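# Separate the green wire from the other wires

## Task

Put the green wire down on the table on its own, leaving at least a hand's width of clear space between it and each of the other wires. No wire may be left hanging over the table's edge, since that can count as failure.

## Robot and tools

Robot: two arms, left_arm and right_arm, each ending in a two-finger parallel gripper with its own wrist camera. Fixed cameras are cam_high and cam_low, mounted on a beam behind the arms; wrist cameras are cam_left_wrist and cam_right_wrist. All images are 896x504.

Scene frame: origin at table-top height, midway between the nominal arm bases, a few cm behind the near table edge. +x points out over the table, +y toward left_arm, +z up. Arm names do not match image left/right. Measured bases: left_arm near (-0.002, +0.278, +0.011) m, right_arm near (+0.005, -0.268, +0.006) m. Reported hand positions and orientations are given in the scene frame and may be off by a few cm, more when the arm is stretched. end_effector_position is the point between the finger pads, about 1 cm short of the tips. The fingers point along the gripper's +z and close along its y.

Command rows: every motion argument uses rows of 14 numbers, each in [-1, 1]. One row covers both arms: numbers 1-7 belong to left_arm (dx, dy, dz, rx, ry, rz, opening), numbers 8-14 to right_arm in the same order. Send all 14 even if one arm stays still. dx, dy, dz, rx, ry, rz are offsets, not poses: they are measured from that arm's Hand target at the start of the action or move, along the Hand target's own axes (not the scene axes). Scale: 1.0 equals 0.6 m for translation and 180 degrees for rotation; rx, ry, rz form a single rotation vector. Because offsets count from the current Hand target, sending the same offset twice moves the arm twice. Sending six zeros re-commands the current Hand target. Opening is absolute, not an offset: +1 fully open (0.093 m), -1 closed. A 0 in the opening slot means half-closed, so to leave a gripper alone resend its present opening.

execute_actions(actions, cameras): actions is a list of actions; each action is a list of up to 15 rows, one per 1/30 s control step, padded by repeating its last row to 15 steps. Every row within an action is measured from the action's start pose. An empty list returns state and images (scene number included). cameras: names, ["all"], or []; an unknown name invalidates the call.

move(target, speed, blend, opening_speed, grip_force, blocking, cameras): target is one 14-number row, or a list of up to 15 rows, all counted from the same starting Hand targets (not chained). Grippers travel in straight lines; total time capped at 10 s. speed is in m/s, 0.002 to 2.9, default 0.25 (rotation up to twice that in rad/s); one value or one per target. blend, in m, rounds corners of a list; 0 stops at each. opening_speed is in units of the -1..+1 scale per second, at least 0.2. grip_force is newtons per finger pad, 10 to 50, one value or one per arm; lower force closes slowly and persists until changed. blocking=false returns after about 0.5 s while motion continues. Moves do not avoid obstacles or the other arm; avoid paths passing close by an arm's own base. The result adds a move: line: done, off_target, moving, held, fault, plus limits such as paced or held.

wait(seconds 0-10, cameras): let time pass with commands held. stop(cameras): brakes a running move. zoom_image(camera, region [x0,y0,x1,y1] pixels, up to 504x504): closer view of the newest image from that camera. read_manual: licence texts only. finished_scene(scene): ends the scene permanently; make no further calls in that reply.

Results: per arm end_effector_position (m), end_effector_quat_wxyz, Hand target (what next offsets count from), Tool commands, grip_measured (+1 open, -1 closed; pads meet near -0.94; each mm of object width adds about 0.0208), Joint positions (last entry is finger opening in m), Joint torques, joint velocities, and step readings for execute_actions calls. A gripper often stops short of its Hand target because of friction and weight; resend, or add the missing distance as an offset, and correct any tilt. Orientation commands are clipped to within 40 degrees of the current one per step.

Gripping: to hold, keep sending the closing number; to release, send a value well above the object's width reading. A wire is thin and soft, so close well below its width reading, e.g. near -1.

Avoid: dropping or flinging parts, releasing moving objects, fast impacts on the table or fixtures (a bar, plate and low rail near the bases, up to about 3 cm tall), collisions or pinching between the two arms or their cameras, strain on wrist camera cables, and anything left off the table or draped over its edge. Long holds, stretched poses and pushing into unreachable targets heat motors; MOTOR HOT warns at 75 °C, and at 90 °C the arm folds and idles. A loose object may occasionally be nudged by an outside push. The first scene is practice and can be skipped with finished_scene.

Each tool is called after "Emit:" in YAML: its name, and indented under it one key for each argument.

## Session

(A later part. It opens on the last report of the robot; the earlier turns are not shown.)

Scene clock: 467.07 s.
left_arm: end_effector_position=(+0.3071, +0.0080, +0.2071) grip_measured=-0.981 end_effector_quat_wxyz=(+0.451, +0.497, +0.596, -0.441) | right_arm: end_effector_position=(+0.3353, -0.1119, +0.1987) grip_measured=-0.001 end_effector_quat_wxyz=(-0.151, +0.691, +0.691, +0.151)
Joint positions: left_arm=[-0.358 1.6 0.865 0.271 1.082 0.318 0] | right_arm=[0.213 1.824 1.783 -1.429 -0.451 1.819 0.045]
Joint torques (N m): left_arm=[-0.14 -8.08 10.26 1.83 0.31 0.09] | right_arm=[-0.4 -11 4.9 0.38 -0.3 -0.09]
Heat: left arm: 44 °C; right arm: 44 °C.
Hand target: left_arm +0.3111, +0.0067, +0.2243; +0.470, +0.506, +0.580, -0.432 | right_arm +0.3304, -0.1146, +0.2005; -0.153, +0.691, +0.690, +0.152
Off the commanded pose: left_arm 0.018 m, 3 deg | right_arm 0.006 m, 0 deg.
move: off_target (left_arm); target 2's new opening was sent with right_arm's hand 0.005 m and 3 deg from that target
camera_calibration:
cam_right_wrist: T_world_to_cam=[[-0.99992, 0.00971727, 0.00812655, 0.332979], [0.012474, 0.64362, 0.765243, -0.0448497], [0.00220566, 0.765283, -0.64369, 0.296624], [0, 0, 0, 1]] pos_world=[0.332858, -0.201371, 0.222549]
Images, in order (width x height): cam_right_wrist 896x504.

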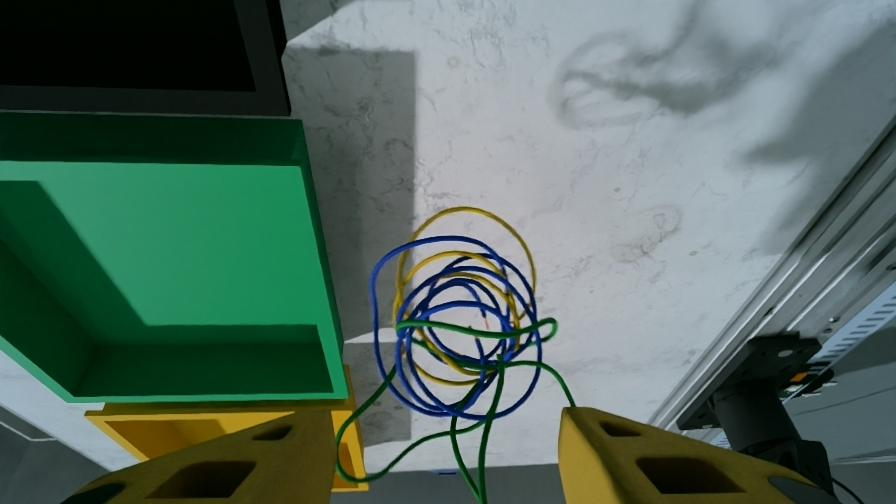

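Emit:
zoom_image:
  camera: "cam_right_wrist"
  region: [440, 300, 580, 440]

Emit:
zoom_image:
  camera: "cam_right_wrist"
  region: [360, 290, 480, 410]

Scaled by 3.600 from the camera's 896x504 image, which has a finer 1280x720 frame.

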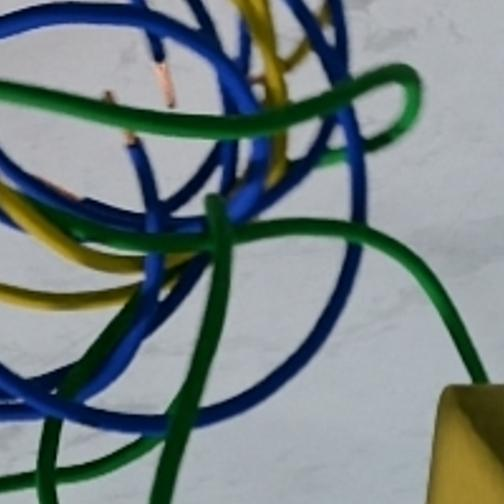

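Scaled by 4.200 from the camera's 896x504 image, which has a finer 1280x720 frame.

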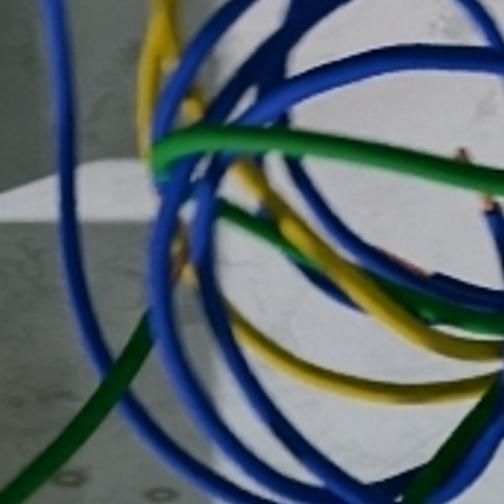

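Emit:
move:
  target: [0,0,0,0,0,0,-1,-0.017,-0.009,0.146,-0.088,0.0876,-0.495,0]
  speed: 0.25
  cameras: ["cam_right_wrist"]

Scene clock: 507.90 s.
left_arm: end_effector_position=(+0.3071, +0.0080, +0.2070) grip_measured=-0.981 end_effector_quat_wxyz=(+0.451, +0.497, +0.596, -0.441) | right_arm: end_effector_position=(+0.3264, -0.0834, +0.1253) grip_measured=-0.001 end_effector_quat_wxyz=(+0.011, -0.005, +0.925, +0.381)
Joint positions: left_arm=[-0.358 1.6 0.865 0.27 1.082 0.318 0] | right_arm=[0.172 1.747 1.255 -0.876 -0.793 0.26 0.045]
Joint torques (N m): left_arm=[-0.13 -8.13 10.4 1.86 0.31 0.08] | right_arm=[-0.8 -7.3 5.68 0.61 -0.71 -0.17]
Heat: left arm: 45 °C; right arm: 46 °C.
Hand target: left_arm +0.3111, +0.0067, +0.2242; +0.470, +0.506, +0.580, -0.432 | right_arm +0.3248, -0.0868, +0.1167; +0.000, +0.000, +0.924, +0.383
Off the commanded pose: left_arm 0.018 m, 3 deg | right_arm 0.009 m, 1 deg.
move: off_target (left_arm)
camera_calibration:
cam_right_wrist: T_world_to_cam=[[0.00536712, -0.712221, -0.701935, 0.025195], [-0.91068, -0.293444, 0.29078, 0.275727], [-0.413078, 0.637678, -0.65018, 0.353277], [0, 0, 0, 1]] pos_world=[0.396895, -0.126422, 0.167203]
Images, in order (width x height): cam_right_wrist 896x504.

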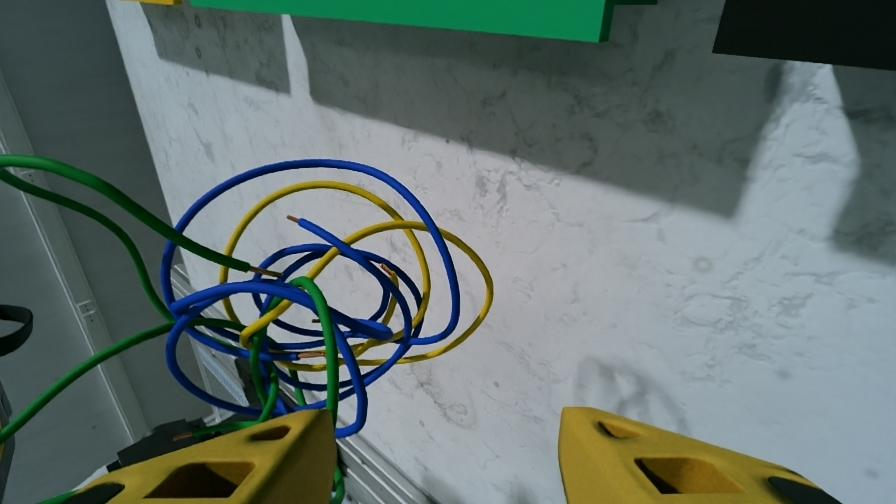

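Emit:
execute_actions:
  actions: []
  cameras: ["all"]

Scene clock: 535.20 s.
left_arm: end_effector_position=(+0.3071, +0.0080, +0.2070) grip_measured=-0.981 end_effector_quat_wxyz=(+0.451, +0.497, +0.596, -0.441) | right_arm: end_effector_position=(+0.3264, -0.0833, +0.1254) grip_measured=-0.001 end_effector_quat_wxyz=(+0.011, -0.005, +0.925, +0.381)
Joint positions: left_arm=[-0.358 1.6 0.865 0.27 1.082 0.318 0] | right_arm=[0.172 1.747 1.255 -0.876 -0.793 0.259 0.045]
Joint velocities: within noise
Joint torques (N m): left_arm=[-0.17 -8.09 10.32 1.86 0.32 0.08] | right_arm=[-0.9 -7.54 5.49 0.7 -0.6 -0.18]
Heat: left arm: 47 °C; right arm: 43 °C.
Hand target: left_arm +0.3111, +0.0067, +0.2242; +0.470, +0.506, +0.580, -0.432 | right_arm +0.3248, -0.0868, +0.1167; +0.000, +0.000, +0.924, +0.383
Tool commands: left_gripper/opening=-1.0 right_gripper/opening=+0.0
Off the commanded pose: left_arm 0.018 m, 3 deg | right_arm 0.009 m, 1 deg.
camera_calibration:
cam_left_wrist: T_world_to_cam=[[-0.991494, -0.106416, 0.0749293, 0.289187], [-0.124032, 0.598158, -0.791722, 0.232808], [0.0394321, -0.794281, -0.606269, 0.205458], [0, 0, 0, 1]] pos_world=[0.307501, 0.0547093, 0.287213]
cam_right_wrist: T_world_to_cam=[[0.00576079, -0.711985, -0.702171, 0.0251086], [-0.91064, -0.293854, 0.29049, 0.275708], [-0.413161, 0.637751, -0.650055, 0.353298], [0, 0, 0, 1]] pos_world=[0.396895, -0.126421, 0.167203]

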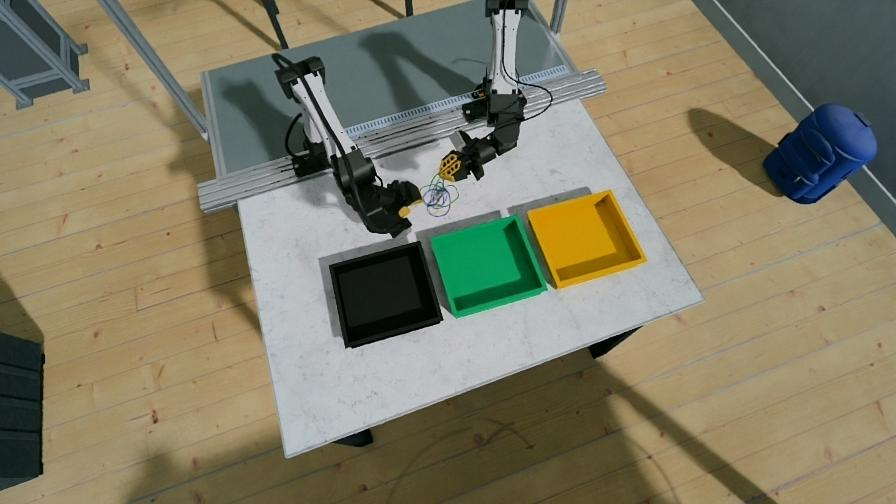

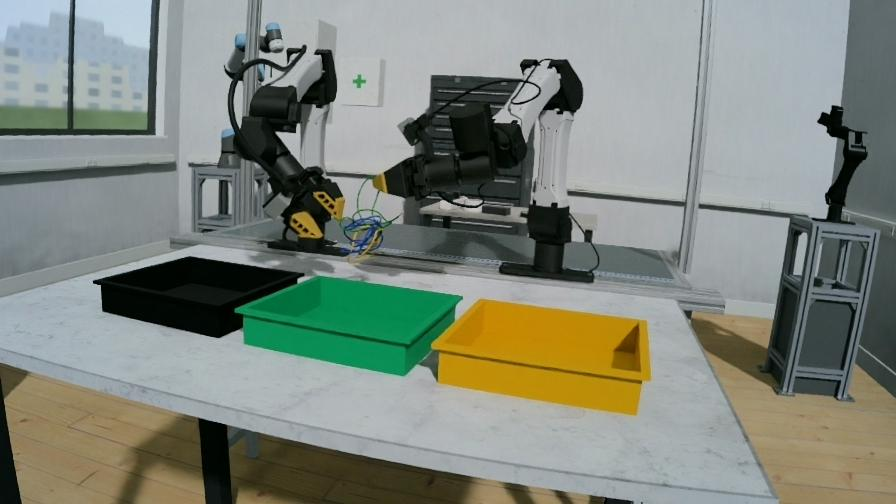

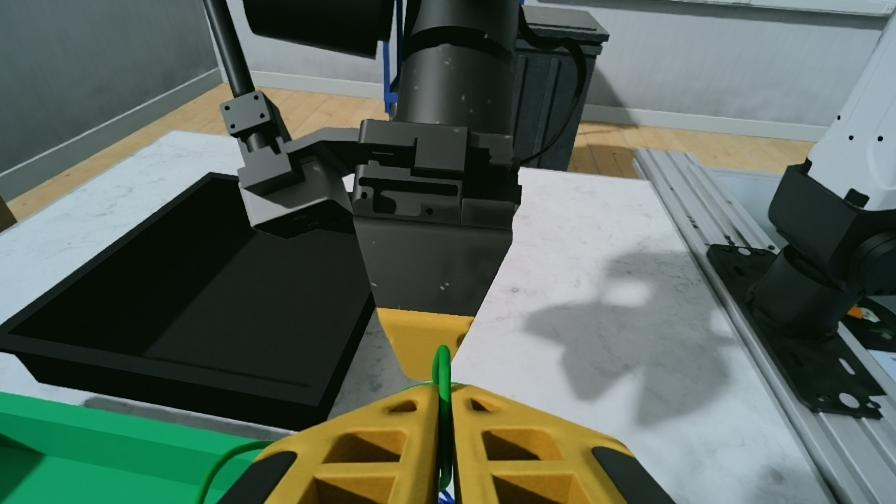

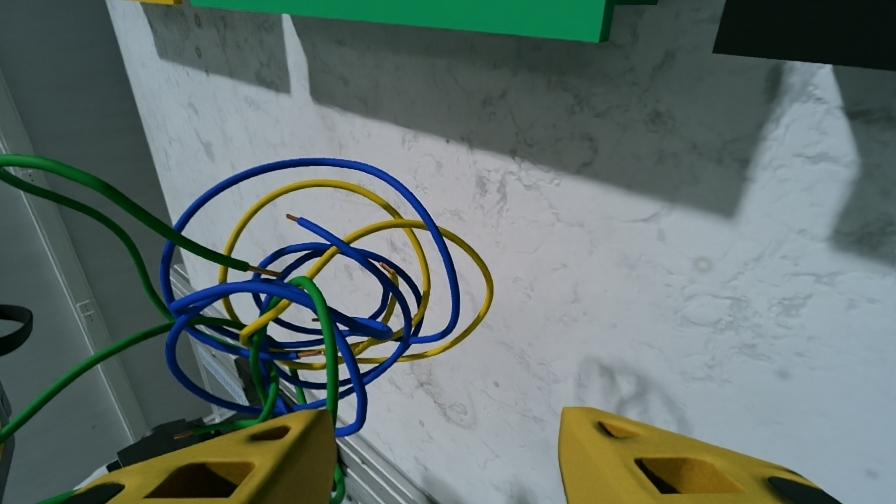

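Emit:
zoom_image:
  camera: "cam_right_wrist"
  region: [130, 130, 530, 500]

Emit:
zoom_image:
  camera: "cam_low"
  region: [310, 160, 430, 280]

Scaled by 1.260 from the camera's 896x504 image, which has a finer 1280x720 frame.

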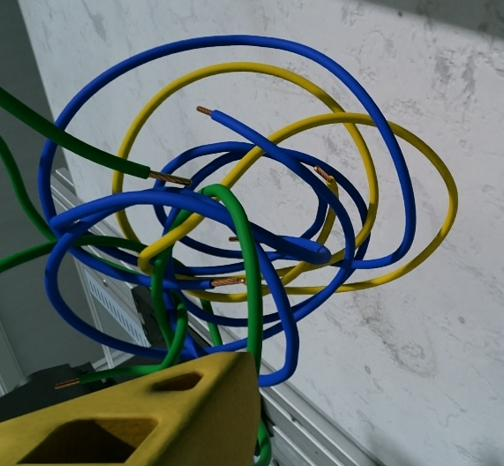

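Scaled by 4.200 from the camera's 896x504 image, which has a finer 1280x720 frame.

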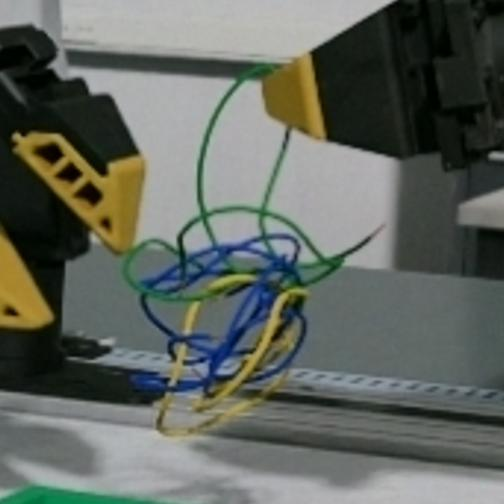

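Emit:
move:
  target: [0,0,0,0,0,0,-1, 0,-0.018,0.12,0,0,0,0.3]
  speed: 0.12
  cameras: ["cam_low","cam_right_wrist"]

Scene clock: 576.43 s.
left_arm: end_effector_position=(+0.3070, +0.0081, +0.2069) grip_measured=-0.981 end_effector_quat_wxyz=(+0.450, +0.497, +0.596, -0.441) | right_arm: end_effector_position=(+0.3290, -0.0411, +0.0693) grip_measured=+0.299 end_effector_quat_wxyz=(+0.010, -0.009, +0.920, +0.392)
Joint positions: left_arm=[-0.358 1.6 0.865 0.27 1.082 0.318 0] | right_arm=[0.291 1.842 1.119 -0.521 -0.785 0.422 0.06]
Joint torques (N m): left_arm=[-0.18 -8.2 10.36 1.85 0.33 0.06] | right_arm=[0.23 -8.36 4.93 0.85 -0.35 0.03]
Heat: left arm: 49 °C; right arm: 41 °C.
Hand target: left_arm +0.3111, +0.0067, +0.2242; +0.470, +0.506, +0.580, -0.432 | right_arm +0.3249, -0.0435, +0.0583; +0.000, +0.000, +0.924, +0.383
Off the commanded pose: left_arm 0.018 m, 3 deg | right_arm 0.012 m, 2 deg.
move: off_target (left_arm, right_arm)
camera_calibration:
cam_right_wrist: T_world_to_cam=[[0.0122448, -0.695173, -0.718738, 0.0155487], [-0.909291, -0.306767, 0.281219, 0.306444], [-0.415981, 0.650098, -0.635871, 0.291453], [0, 0, 0, 1]] pos_world=[0.399696, -0.0846572, 0.110324]
Images, in order (width x height): cam_low 896x504, cam_right_wrist 896x504.

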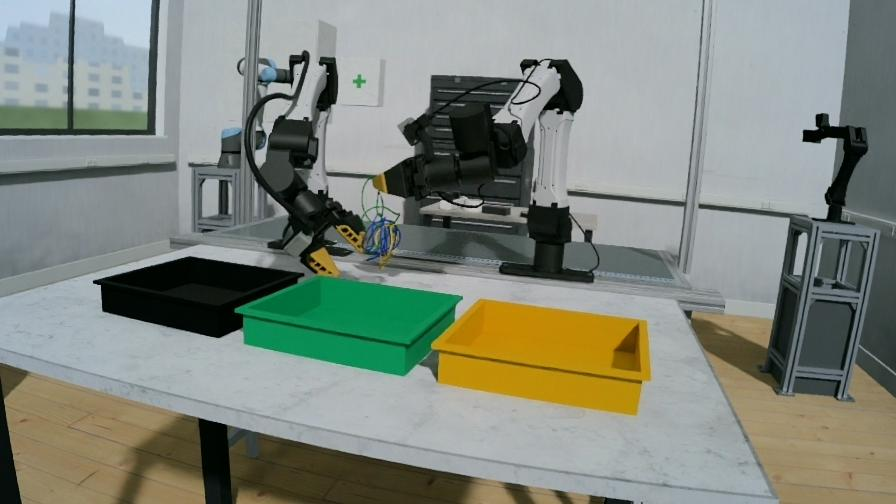

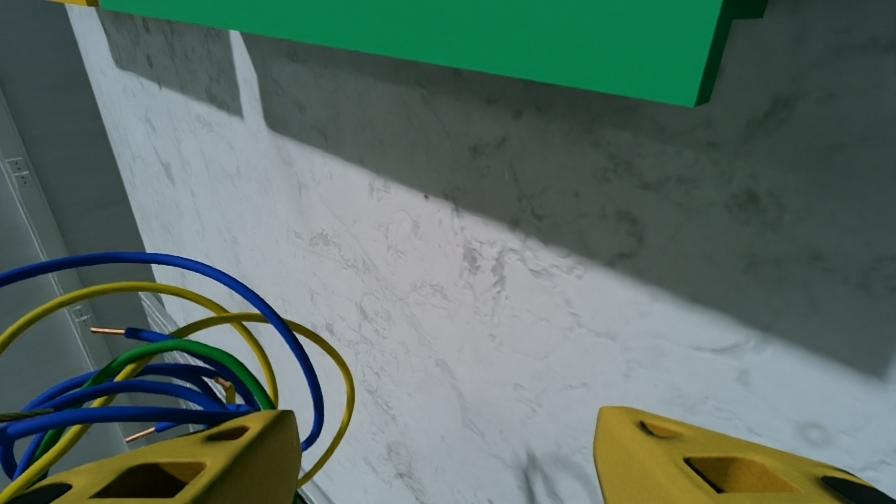

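Emit:
zoom_image:
  camera: "cam_low"
  region: [310, 160, 430, 280]

Emit:
zoom_image:
  camera: "cam_right_wrist"
  region: [0, 230, 400, 504]

Scaled by 4.200 from the camera's 896x504 image, which has a finer 1280x720 frame.

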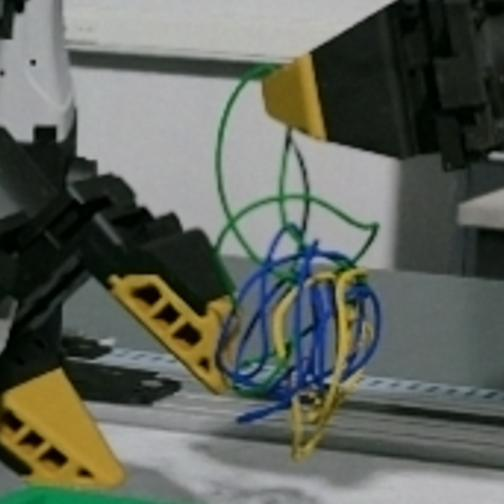

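Scaled by 1.260 from the camera's 896x504 image, which has a finer 1280x720 frame.

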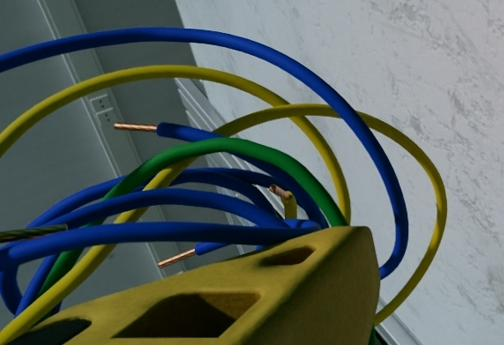

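Emit:
move:
  target:
    - [0,0,0,0,0,0,-1, 0,0,-0.08,0,0,0,0.3]
    - [0,0,0,0,0,0,-1, 0,0.045,-0.08,0,0,0,0.3]
  speed: 0.12
  blend: 0.01
  cameras: ["cam_low","cam_right_wrist"]

Emit:
zoom_image:
  camera: "cam_right_wrist"
  region: [100, 130, 600, 504]

Emit:
zoom_image:
  camera: "cam_low"
  region: [310, 160, 430, 280]

Scene clock: 606.37 s.
left_arm: end_effector_position=(+0.3070, +0.0081, +0.2069) grip_measured=-0.981 end_effector_quat_wxyz=(+0.450, +0.497, +0.596, -0.441) | right_arm: end_effector_position=(+0.3206, -0.0602, +0.0965) grip_measured=+0.299 end_effector_quat_wxyz=(-0.012, +0.003, +0.925, +0.379)
Joint positions: left_arm=[-0.358 1.6 0.865 0.27 1.082 0.318 0] | right_arm=[0.245 1.792 1.193 -0.746 -0.785 0.357 0.06]
Joint torques (N m): left_arm=[-0.08 -8.08 10.3 1.86 0.32 0.06] | right_arm=[0.06 -11.41 8.99 0.52 -0.52 0.03]
Heat: left arm: 50 °C; right arm: 41 °C.
Hand target: left_arm +0.3111, +0.0067, +0.2242; +0.470, +0.506, +0.580, -0.432 | right_arm +0.3248, -0.0584, +0.1112; +0.000, +0.000, +0.924, +0.383
Off the commanded pose: left_arm 0.018 m, 3 deg | right_arm 0.016 m, 1 deg.
move: off_target (left_arm, right_arm)
camera_calibration:
cam_right_wrist: T_world_to_cam=[[-0.0257406, -0.714347, -0.699318, 0.031076], [-0.895265, -0.294783, 0.334071, 0.276414], [-0.44479, 0.634674, -0.631942, 0.325541], [0, 0, 0, 1]] pos_world=[0.393061, -0.102931, 0.135113]
Images, in order (width x height): cam_low 896x504, cam_right_wrist 896x504.

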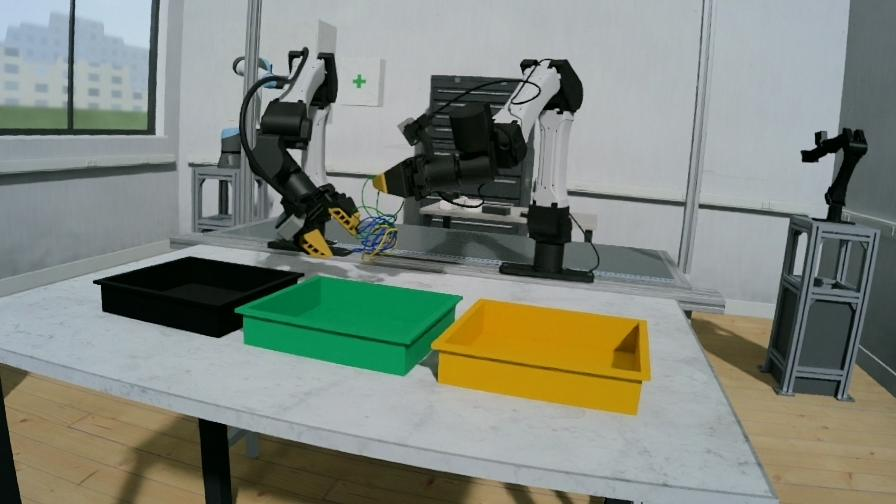

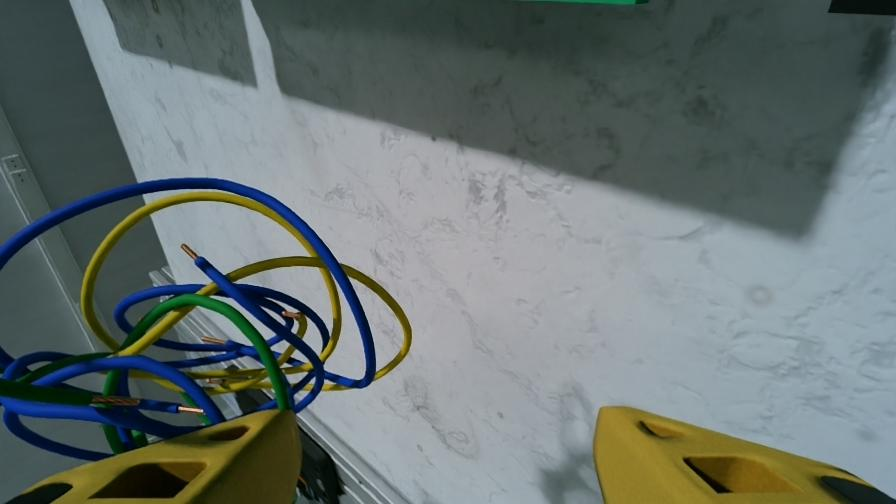

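Scaled by 1.008 from the camera's 896x504 image, which has a finer 1280x720 frame.

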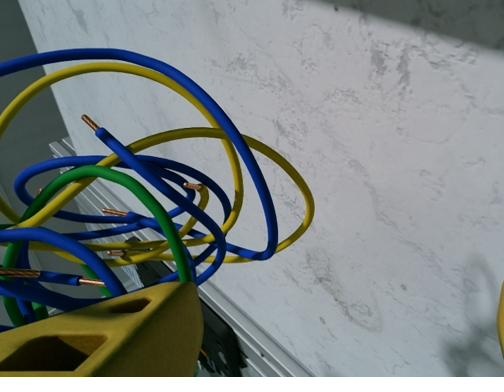

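Scaled by 4.200 from the camera's 896x504 image, which has a finer 1280x720 frame.

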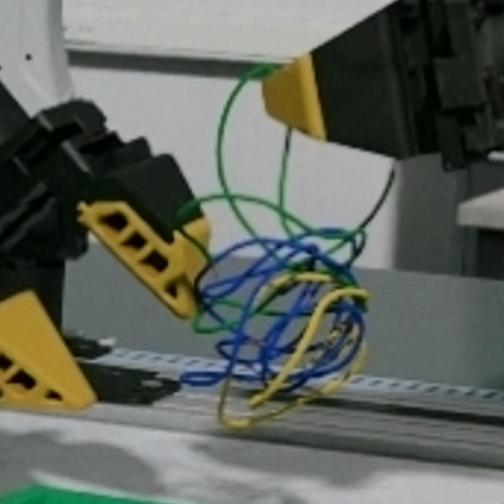

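Emit:
move:
  target: [0,0,0,0,0,0,-1, 0,0.02,-0.06,0,0,0,0.3]
  speed: 0.15
  cameras: ["cam_low","cam_right_wrist"]

Emit:
zoom_image:
  camera: "cam_right_wrist"
  region: [50, 130, 550, 504]

Emit:
zoom_image:
  camera: "cam_low"
  region: [310, 160, 430, 280]

Scene clock: 619.17 s.
left_arm: end_effector_position=(+0.3070, +0.0081, +0.2069) grip_measured=-0.981 end_effector_quat_wxyz=(+0.450, +0.497, +0.596, -0.441) | right_arm: end_effector_position=(+0.3206, -0.0748, +0.1290) grip_measured=+0.299 end_effector_quat_wxyz=(-0.016, +0.008, +0.927, +0.375)
Joint positions: left_arm=[-0.358 1.6 0.865 0.27 1.082 0.318 0] | right_arm=[0.201 1.759 1.293 -0.93 -0.787 0.304 0.06]
Joint torques (N m): left_arm=[-0.2 -8.09 10.45 1.86 0.3 0.09] | right_arm=[-0.49 -10.96 9.32 0.44 -0.68 -0.18]
Heat: left arm: 51 °C; right arm: 42 °C.
Hand target: left_arm +0.3111, +0.0067, +0.2242; +0.470, +0.506, +0.580, -0.432 | right_arm +0.3248, -0.0754, +0.1451; +0.000, +0.000, +0.924, +0.383
Off the commanded pose: left_arm 0.018 m, 3 deg | right_arm 0.017 m, 2 deg.
move: off_target (left_arm, right_arm)
camera_calibration:
cam_right_wrist: T_world_to_cam=[[-0.0385041, -0.72041, -0.692479, 0.0460989], [-0.893353, -0.285667, 0.346863, 0.259661], [-0.447702, 0.631984, -0.632582, 0.356245], [0, 0, 0, 1]] pos_world=[0.393235, -0.117754, 0.16721]
Images, in order (width x height): cam_low 896x504, cam_right_wrist 896x504.

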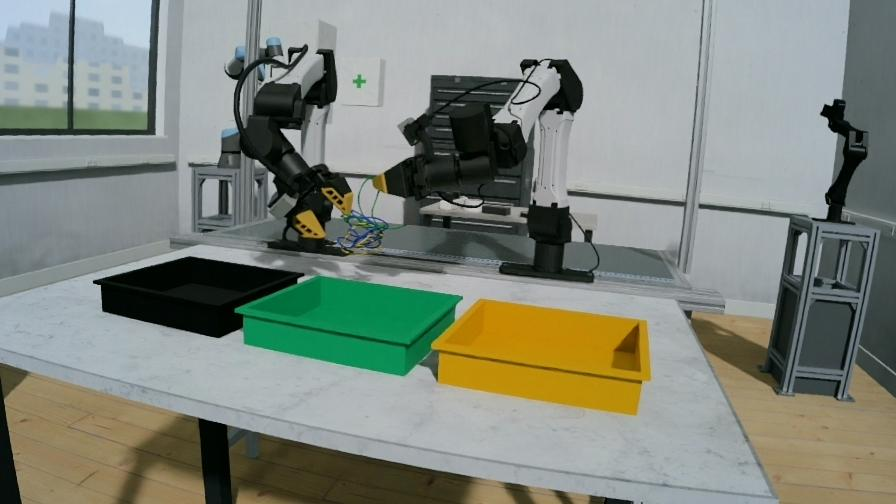

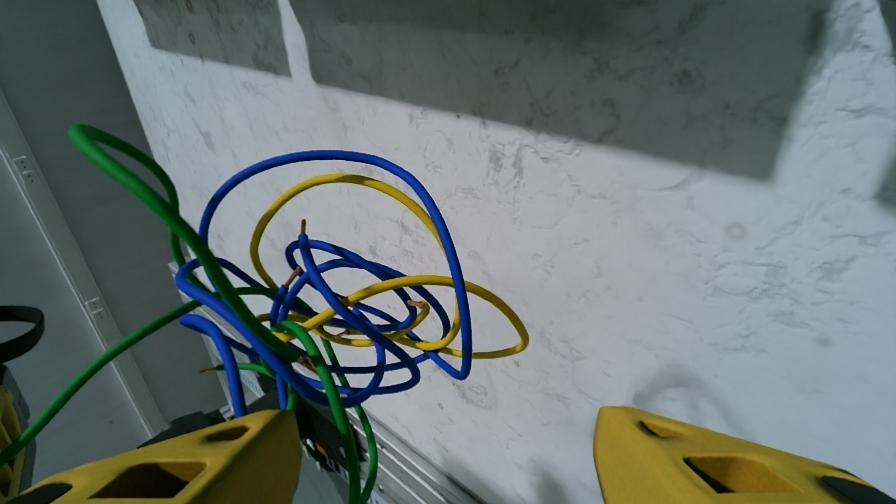

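Scaled by 1.008 from the camera's 896x504 image, which has a finer 1280x720 frame.

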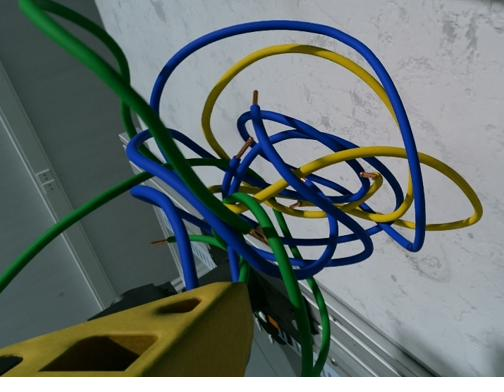

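Scaled by 4.200 from the camera's 896x504 image, which has a finer 1280x720 frame.

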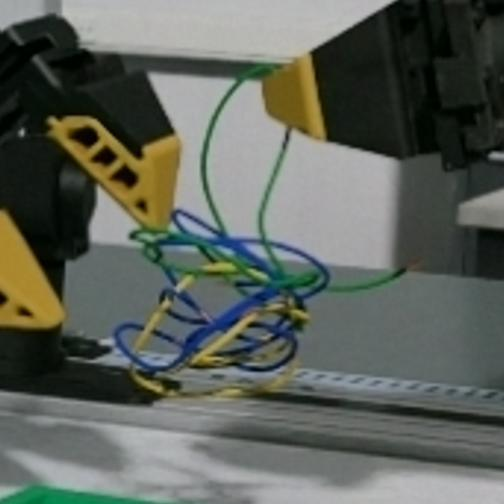

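Emit:
move:
  target: [0,0,0,0,0,0,-1, 0.06,0,-0.04,0,0,0,0.3]
  speed: 0.15
  cameras: ["cam_right_wrist"]

Emit:
zoom_image:
  camera: "cam_right_wrist"
  region: [50, 130, 550, 504]

Scene clock: 629.13 s.
left_arm: end_effector_position=(+0.3070, +0.0081, +0.2069) grip_measured=-0.981 end_effector_quat_wxyz=(+0.450, +0.497, +0.596, -0.441) | right_arm: end_effector_position=(+0.2966, -0.0886, +0.1616) grip_measured=+0.299 end_effector_quat_wxyz=(+0.007, -0.003, +0.925, +0.380)
Joint positions: left_arm=[-0.358 1.6 0.865 0.27 1.082 0.318 0] | right_arm=[0.169 1.615 1.256 -1.02 -0.794 0.256 0.06]
Joint torques (N m): left_arm=[-0.09 -8.16 10.5 1.86 0.33 0.07] | right_arm=[-0.99 -9.28 5.38 0.45 -0.65 -0.14]
Heat: left arm: 51 °C; right arm: 42 °C.
Hand target: left_arm +0.3111, +0.0067, +0.2242; +0.470, +0.506, +0.580, -0.432 | right_arm +0.2889, -0.0924, +0.1621; +0.000, +0.000, +0.924, +0.383
Off the commanded pose: left_arm 0.018 m, 3 deg | right_arm 0.009 m, 1 deg.
move: off_target (left_arm)
camera_calibration:
cam_right_wrist: T_world_to_cam=[[-0.00117808, -0.712956, -0.701208, 0.0487266], [-0.90828, -0.292596, 0.299024, 0.234581], [-0.418361, 0.637246, -0.647219, 0.368935], [0, 0, 0, 1]] pos_world=[0.367471, -0.131725, 0.202804]
Images, in order (width x height): cam_right_wrist 896x504.

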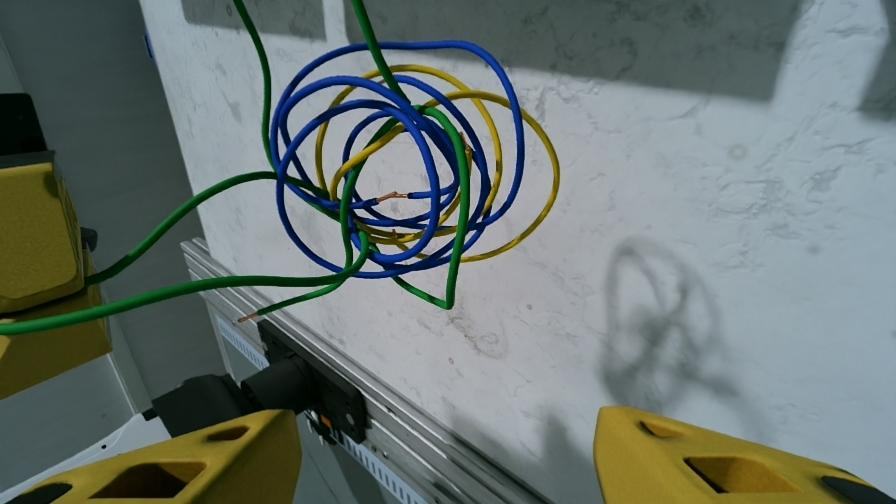

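Scaled by 1.008 from the camera's 896x504 image, which has a finer 1280x720 frame.

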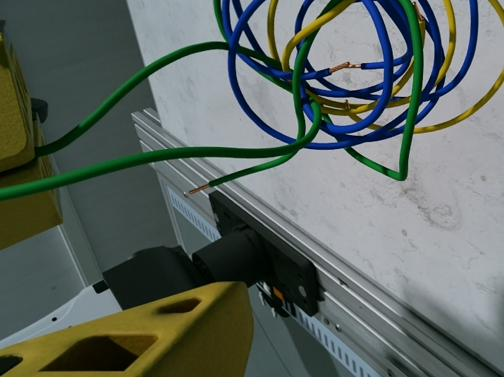

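Emit:
zoom_image:
  camera: "cam_right_wrist"
  region: [220, 0, 600, 330]

Scaled by 1.326 from the camera's 896x504 image, which has a finer 1280x720 frame.

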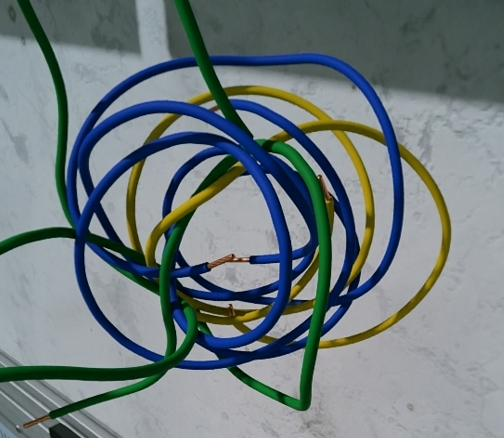

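Emit:
zoom_image:
  camera: "cam_right_wrist"
  region: [260, 60, 420, 220]

Emit:
zoom_image:
  camera: "cam_right_wrist"
  region: [260, 170, 420, 330]

Emit:
zoom_image:
  camera: "cam_right_wrist"
  region: [360, 60, 520, 220]

Emit:
zoom_image:
  camera: "cam_right_wrist"
  region: [360, 170, 520, 330]

Scaled by 3.150 from the camera's 896x504 image, which has a finer 1280x720 frame.

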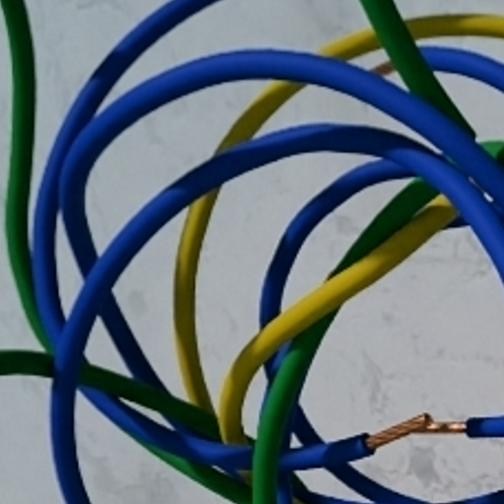

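Scaled by 3.150 from the camera's 896x504 image, which has a finer 1280x720 frame.

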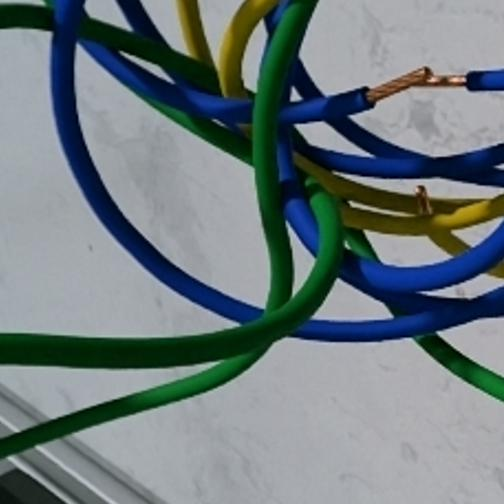

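Scaled by 3.150 from the camera's 896x504 image, which has a finer 1280x720 frame.

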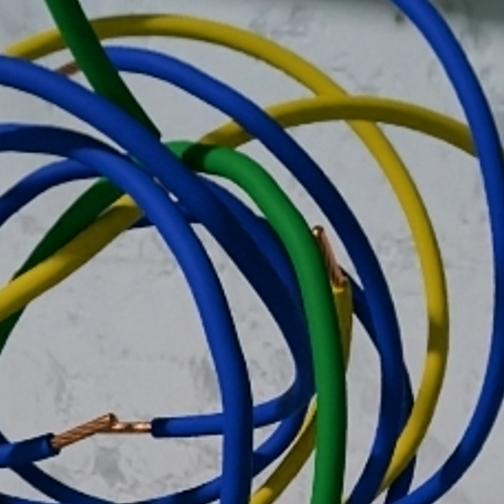

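Scaled by 3.150 from the camera's 896x504 image, which has a finer 1280x720 frame.

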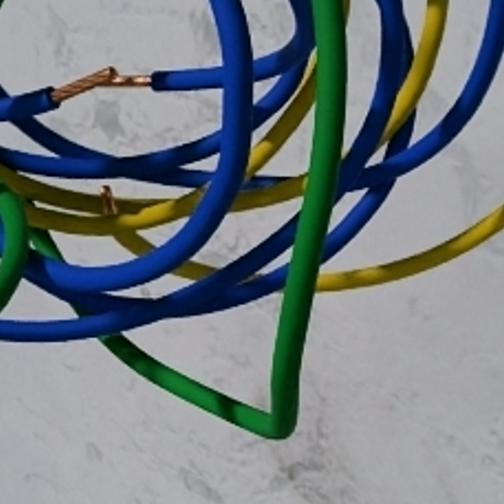

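Emit:
move:
  target: [0,0,0,0,0,0,-1, -0.03,-0.04,0,0,0,0,0.3]
  speed: 0.15
  cameras: ["cam_right_wrist"]

Emit:
zoom_image:
  camera: "cam_right_wrist"
  region: [150, 0, 600, 330]

Scene clock: 726.07 s.
left_arm: end_effector_position=(+0.3070, +0.0081, +0.2069) grip_measured=-0.981 end_effector_quat_wxyz=(+0.450, +0.497, +0.596, -0.441) | right_arm: end_effector_position=(+0.3084, -0.1076, +0.1472) grip_measured=+0.299 end_effector_quat_wxyz=(+0.010, -0.003, +0.925, +0.380)
Joint positions: left_arm=[-0.358 1.6 0.865 0.27 1.082 0.318 0] | right_arm=[0.103 1.668 1.256 -1.025 -0.802 0.166 0.06]
Joint torques (N m): left_arm=[-0.24 -8.16 10.32 1.86 0.32 0.1] | right_arm=[-0.42 -6.89 6.78 0.35 -0.69 -0.18]
Heat: left arm: 54 °C; right arm: 43 °C.
Hand target: left_arm +0.3111, +0.0067, +0.2242; +0.470, +0.506, +0.580, -0.432 | right_arm +0.3069, -0.1093, +0.1451; +0.000, +0.000, +0.924, +0.383
Off the commanded pose: left_arm 0.018 m, 3 deg | right_arm 0.003 m, 1 deg.
move: off_target (left_arm)
camera_calibration:
cam_right_wrist: T_world_to_cam=[[0.00238337, -0.713875, -0.700269, 0.0237762], [-0.911015, -0.29032, 0.29286, 0.246038], [-0.412367, 0.637257, -0.651043, 0.375407], [0, 0, 0, 1]] pos_world=[0.378893, -0.150828, 0.189001]
Images, in order (width x height): cam_right_wrist 896x504.

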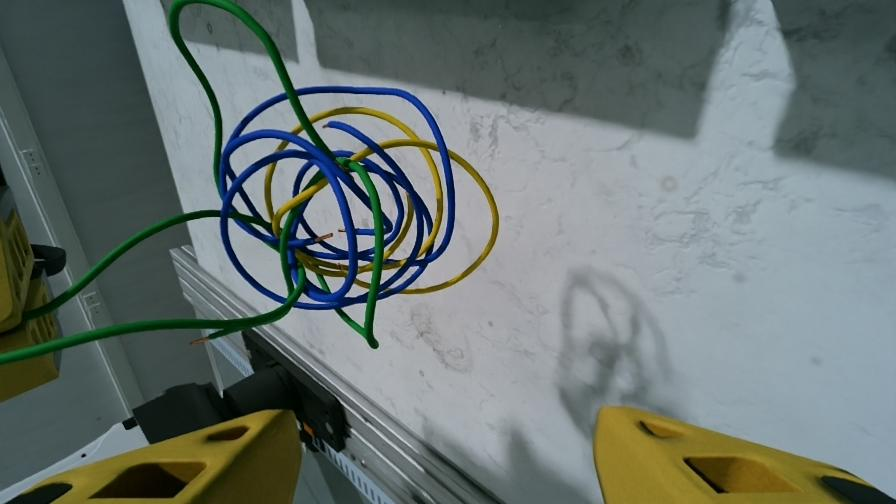

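Scaled by 1.120 from the camera's 896x504 image, which has a finer 1280x720 frame.

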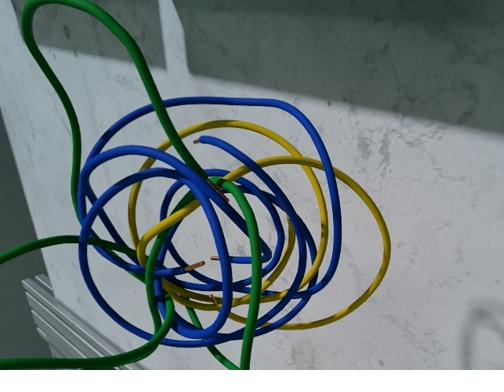

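Emit:
move:
  target: [0,0,0,0,0,0,-1, -0.016,-0.025,0.10,0,0,0,-0.36]
  speed: 0.15
  cameras: ["cam_right_wrist"]

Scene clock: 772.73 s.
left_arm: end_effector_position=(+0.3070, +0.0081, +0.2069) grip_measured=-0.981 end_effector_quat_wxyz=(+0.450, +0.497, +0.596, -0.441) | right_arm: end_effector_position=(+0.3205, -0.0765, +0.1009) grip_measured=-0.358 end_effector_quat_wxyz=(+0.011, -0.008, +0.922, +0.387)
Joint positions: left_arm=[-0.358 1.6 0.865 0.27 1.082 0.318 0] | right_arm=[0.194 1.752 1.152 -0.741 -0.802 0.288 0.028]
Joint torques (N m): left_arm=[-0.06 -8.06 10.4 1.88 0.32 0.06] | right_arm=[0.17 -7.84 5.2 0.79 -0.47 0.05]
Heat: left arm: 55 °C; right arm: 41 °C.
Hand target: left_arm +0.3111, +0.0067, +0.2242; +0.470, +0.506, +0.580, -0.432 | right_arm +0.3164, -0.0775, +0.0920; +0.000, +0.000, +0.924, +0.383
Off the commanded pose: left_arm 0.018 m, 3 deg | right_arm 0.010 m, 2 deg.
move: off_target (left_arm)
camera_calibration:
cam_right_wrist: T_world_to_cam=[[0.0110075, -0.702166, -0.711929, 0.0129073], [-0.910356, -0.301583, 0.283371, 0.279439], [-0.413679, 0.64499, -0.642541, 0.33058], [0, 0, 0, 1]] pos_world=[0.391001, -0.119884, 0.142415]
Images, in order (width x height): cam_right_wrist 896x504.

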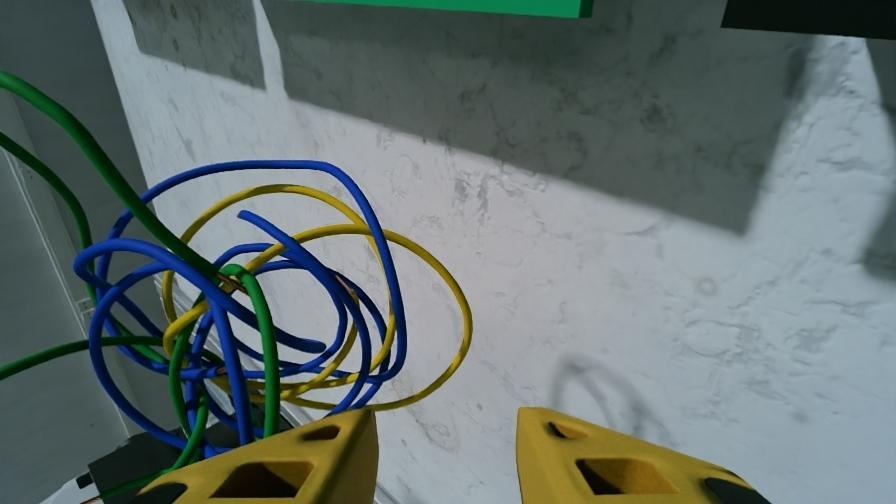

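Emit:
move:
  target: [0,0,0,0,0,0,-1, 0.002,0.002,0.09,0,0,0,-0.19]
  speed: 0.1
  cameras: ["cam_low","cam_right_wrist"]

Emit:
zoom_image:
  camera: "cam_right_wrist"
  region: [100, 130, 600, 504]

Emit:
zoom_image:
  camera: "cam_low"
  region: [310, 160, 430, 280]

Scene clock: 797.33 s.
left_arm: end_effector_position=(+0.3070, +0.0081, +0.2069) grip_measured=-0.981 end_effector_quat_wxyz=(+0.450, +0.497, +0.596, -0.441) | right_arm: end_effector_position=(+0.3194, -0.0358, +0.0661) grip_measured=-0.191 end_effector_quat_wxyz=(+0.010, -0.009, +0.920, +0.392)
Joint positions: left_arm=[-0.358 1.6 0.865 0.27 1.082 0.318 0] | right_arm=[0.315 1.818 1.071 -0.475 -0.777 0.454 0.036]
Joint torques (N m): left_arm=[-0.13 -8.18 10.33 1.85 0.34 0.08] | right_arm=[0.14 -7.98 4.94 0.9 -0.29 0.01]
Heat: left arm: 55 °C; right arm: 41 °C.
Hand target: left_arm +0.3111, +0.0067, +0.2242; +0.470, +0.506, +0.580, -0.432 | right_arm +0.3152, -0.0384, +0.0548; +0.000, +0.000, +0.924, +0.383
Off the commanded pose: left_arm 0.018 m, 3 deg | right_arm 0.012 m, 2 deg.
move: off_target (left_arm, right_arm)
camera_calibration:
cam_right_wrist: T_world_to_cam=[[0.0122446, -0.695056, -0.718851, 0.0170008], [-0.909115, -0.307087, 0.281437, 0.300151], [-0.416365, 0.650073, -0.635646, 0.282039], [0, 0, 0, 1]] pos_world=[0.390094, -0.0793568, 0.107025]
Images, in order (width x height): cam_low 896x504, cam_right_wrist 896x504.

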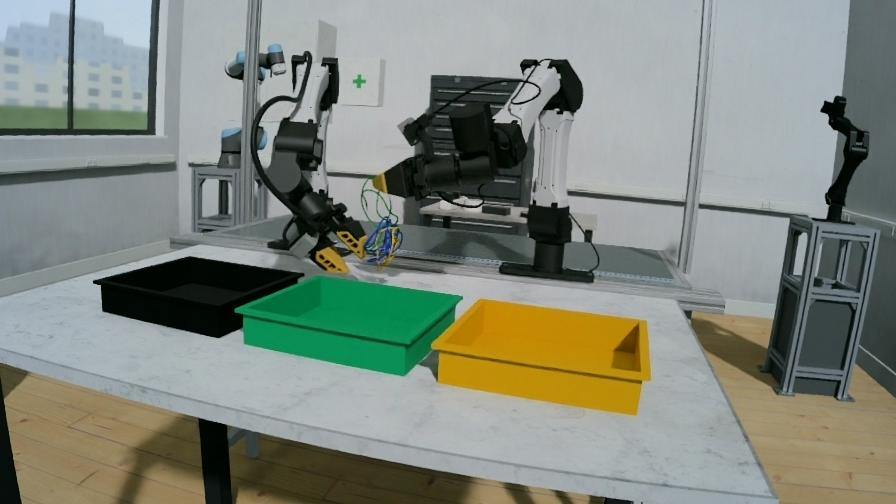

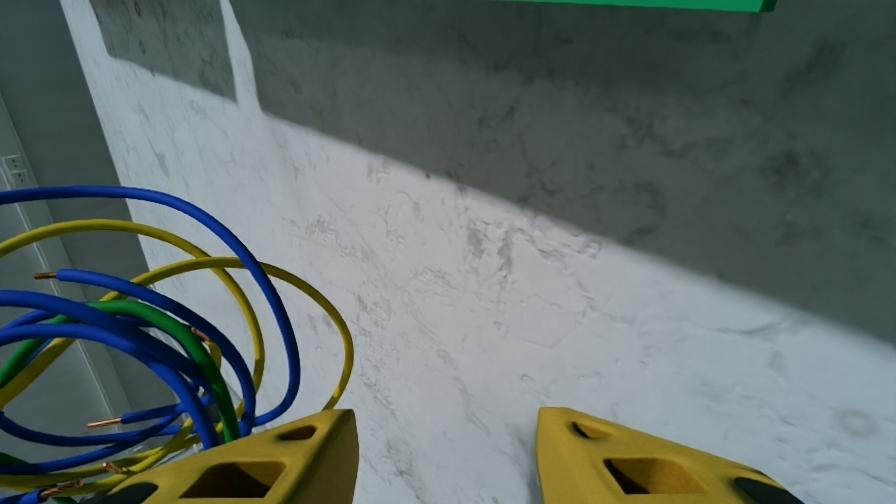

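Scaled by 1.008 from the camera's 896x504 image, which has a finer 1280x720 frame.

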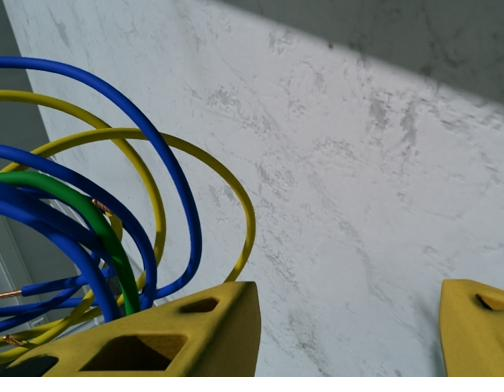

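Scaled by 4.200 from the camera's 896x504 image, which has a finer 1280x720 frame.

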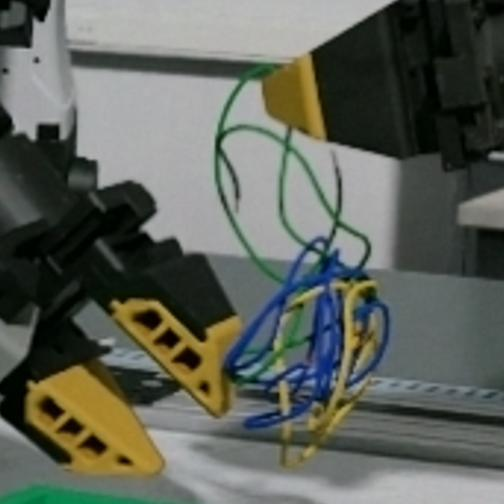

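Emit:
move:
  target:
    - [0,0,0,0,0,0,-1, 0,0,-0.09,0,0,0,-0.19]
    - [0,0,0,0,0,0,-1, -0.025,-0.01,-0.09,0,0,0,-0.19]
  speed: 0.15
  blend: 0.005
  cameras: ["cam_right_wrist"]

Scene clock: 818.10 s.
left_arm: end_effector_position=(+0.3070, +0.0081, +0.2069) grip_measured=-0.981 end_effector_quat_wxyz=(+0.450, +0.497, +0.596, -0.441) | right_arm: end_effector_position=(+0.3255, -0.0805, +0.0863) grip_measured=-0.191 end_effector_quat_wxyz=(+0.001, +0.002, +0.925, +0.379)
Joint positions: left_arm=[-0.358 1.6 0.865 0.27 1.082 0.318 0] | right_arm=[0.185 1.8 1.159 -0.73 -0.791 0.286 0.036]
Joint torques (N m): left_arm=[-0.13 -8.09 10.45 1.86 0.28 0.09] | right_arm=[-0.44 -7.8 8.66 0.46 -0.61 -0.17]
Heat: left arm: 56 °C; right arm: 42 °C.
Hand target: left_arm +0.3111, +0.0067, +0.2242; +0.470, +0.506, +0.580, -0.432 | right_arm +0.3302, -0.0810, +0.0887; +0.000, +0.000, +0.924, +0.383
Off the commanded pose: left_arm 0.018 m, 3 deg | right_arm 0.005 m, 1 deg.
move: off_target (left_arm)
camera_calibration:
cam_right_wrist: T_world_to_cam=[[-0.0149354, -0.713929, -0.700059, 0.0060802], [-0.905681, -0.28702, 0.312028, 0.284152], [-0.423697, 0.638691, -0.642305, 0.328525], [0, 0, 0, 1]] pos_world=[0.396637, -0.123928, 0.126606]
Images, in order (width x height): cam_right_wrist 896x504.

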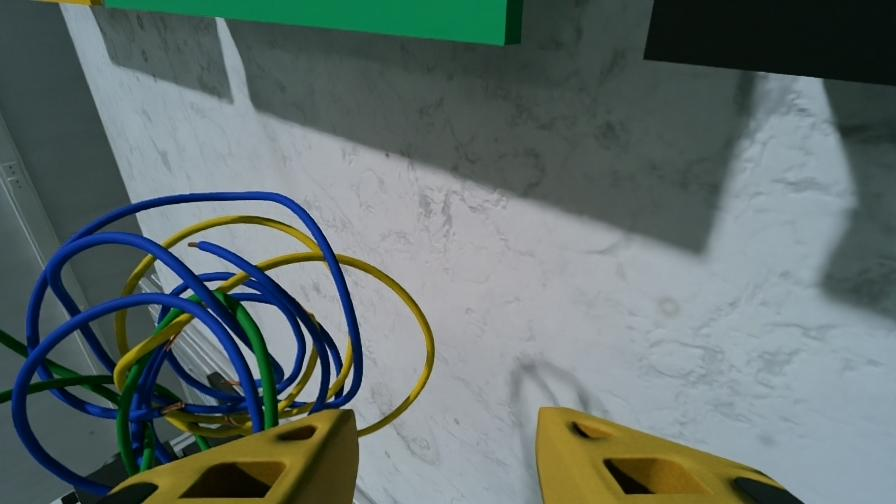

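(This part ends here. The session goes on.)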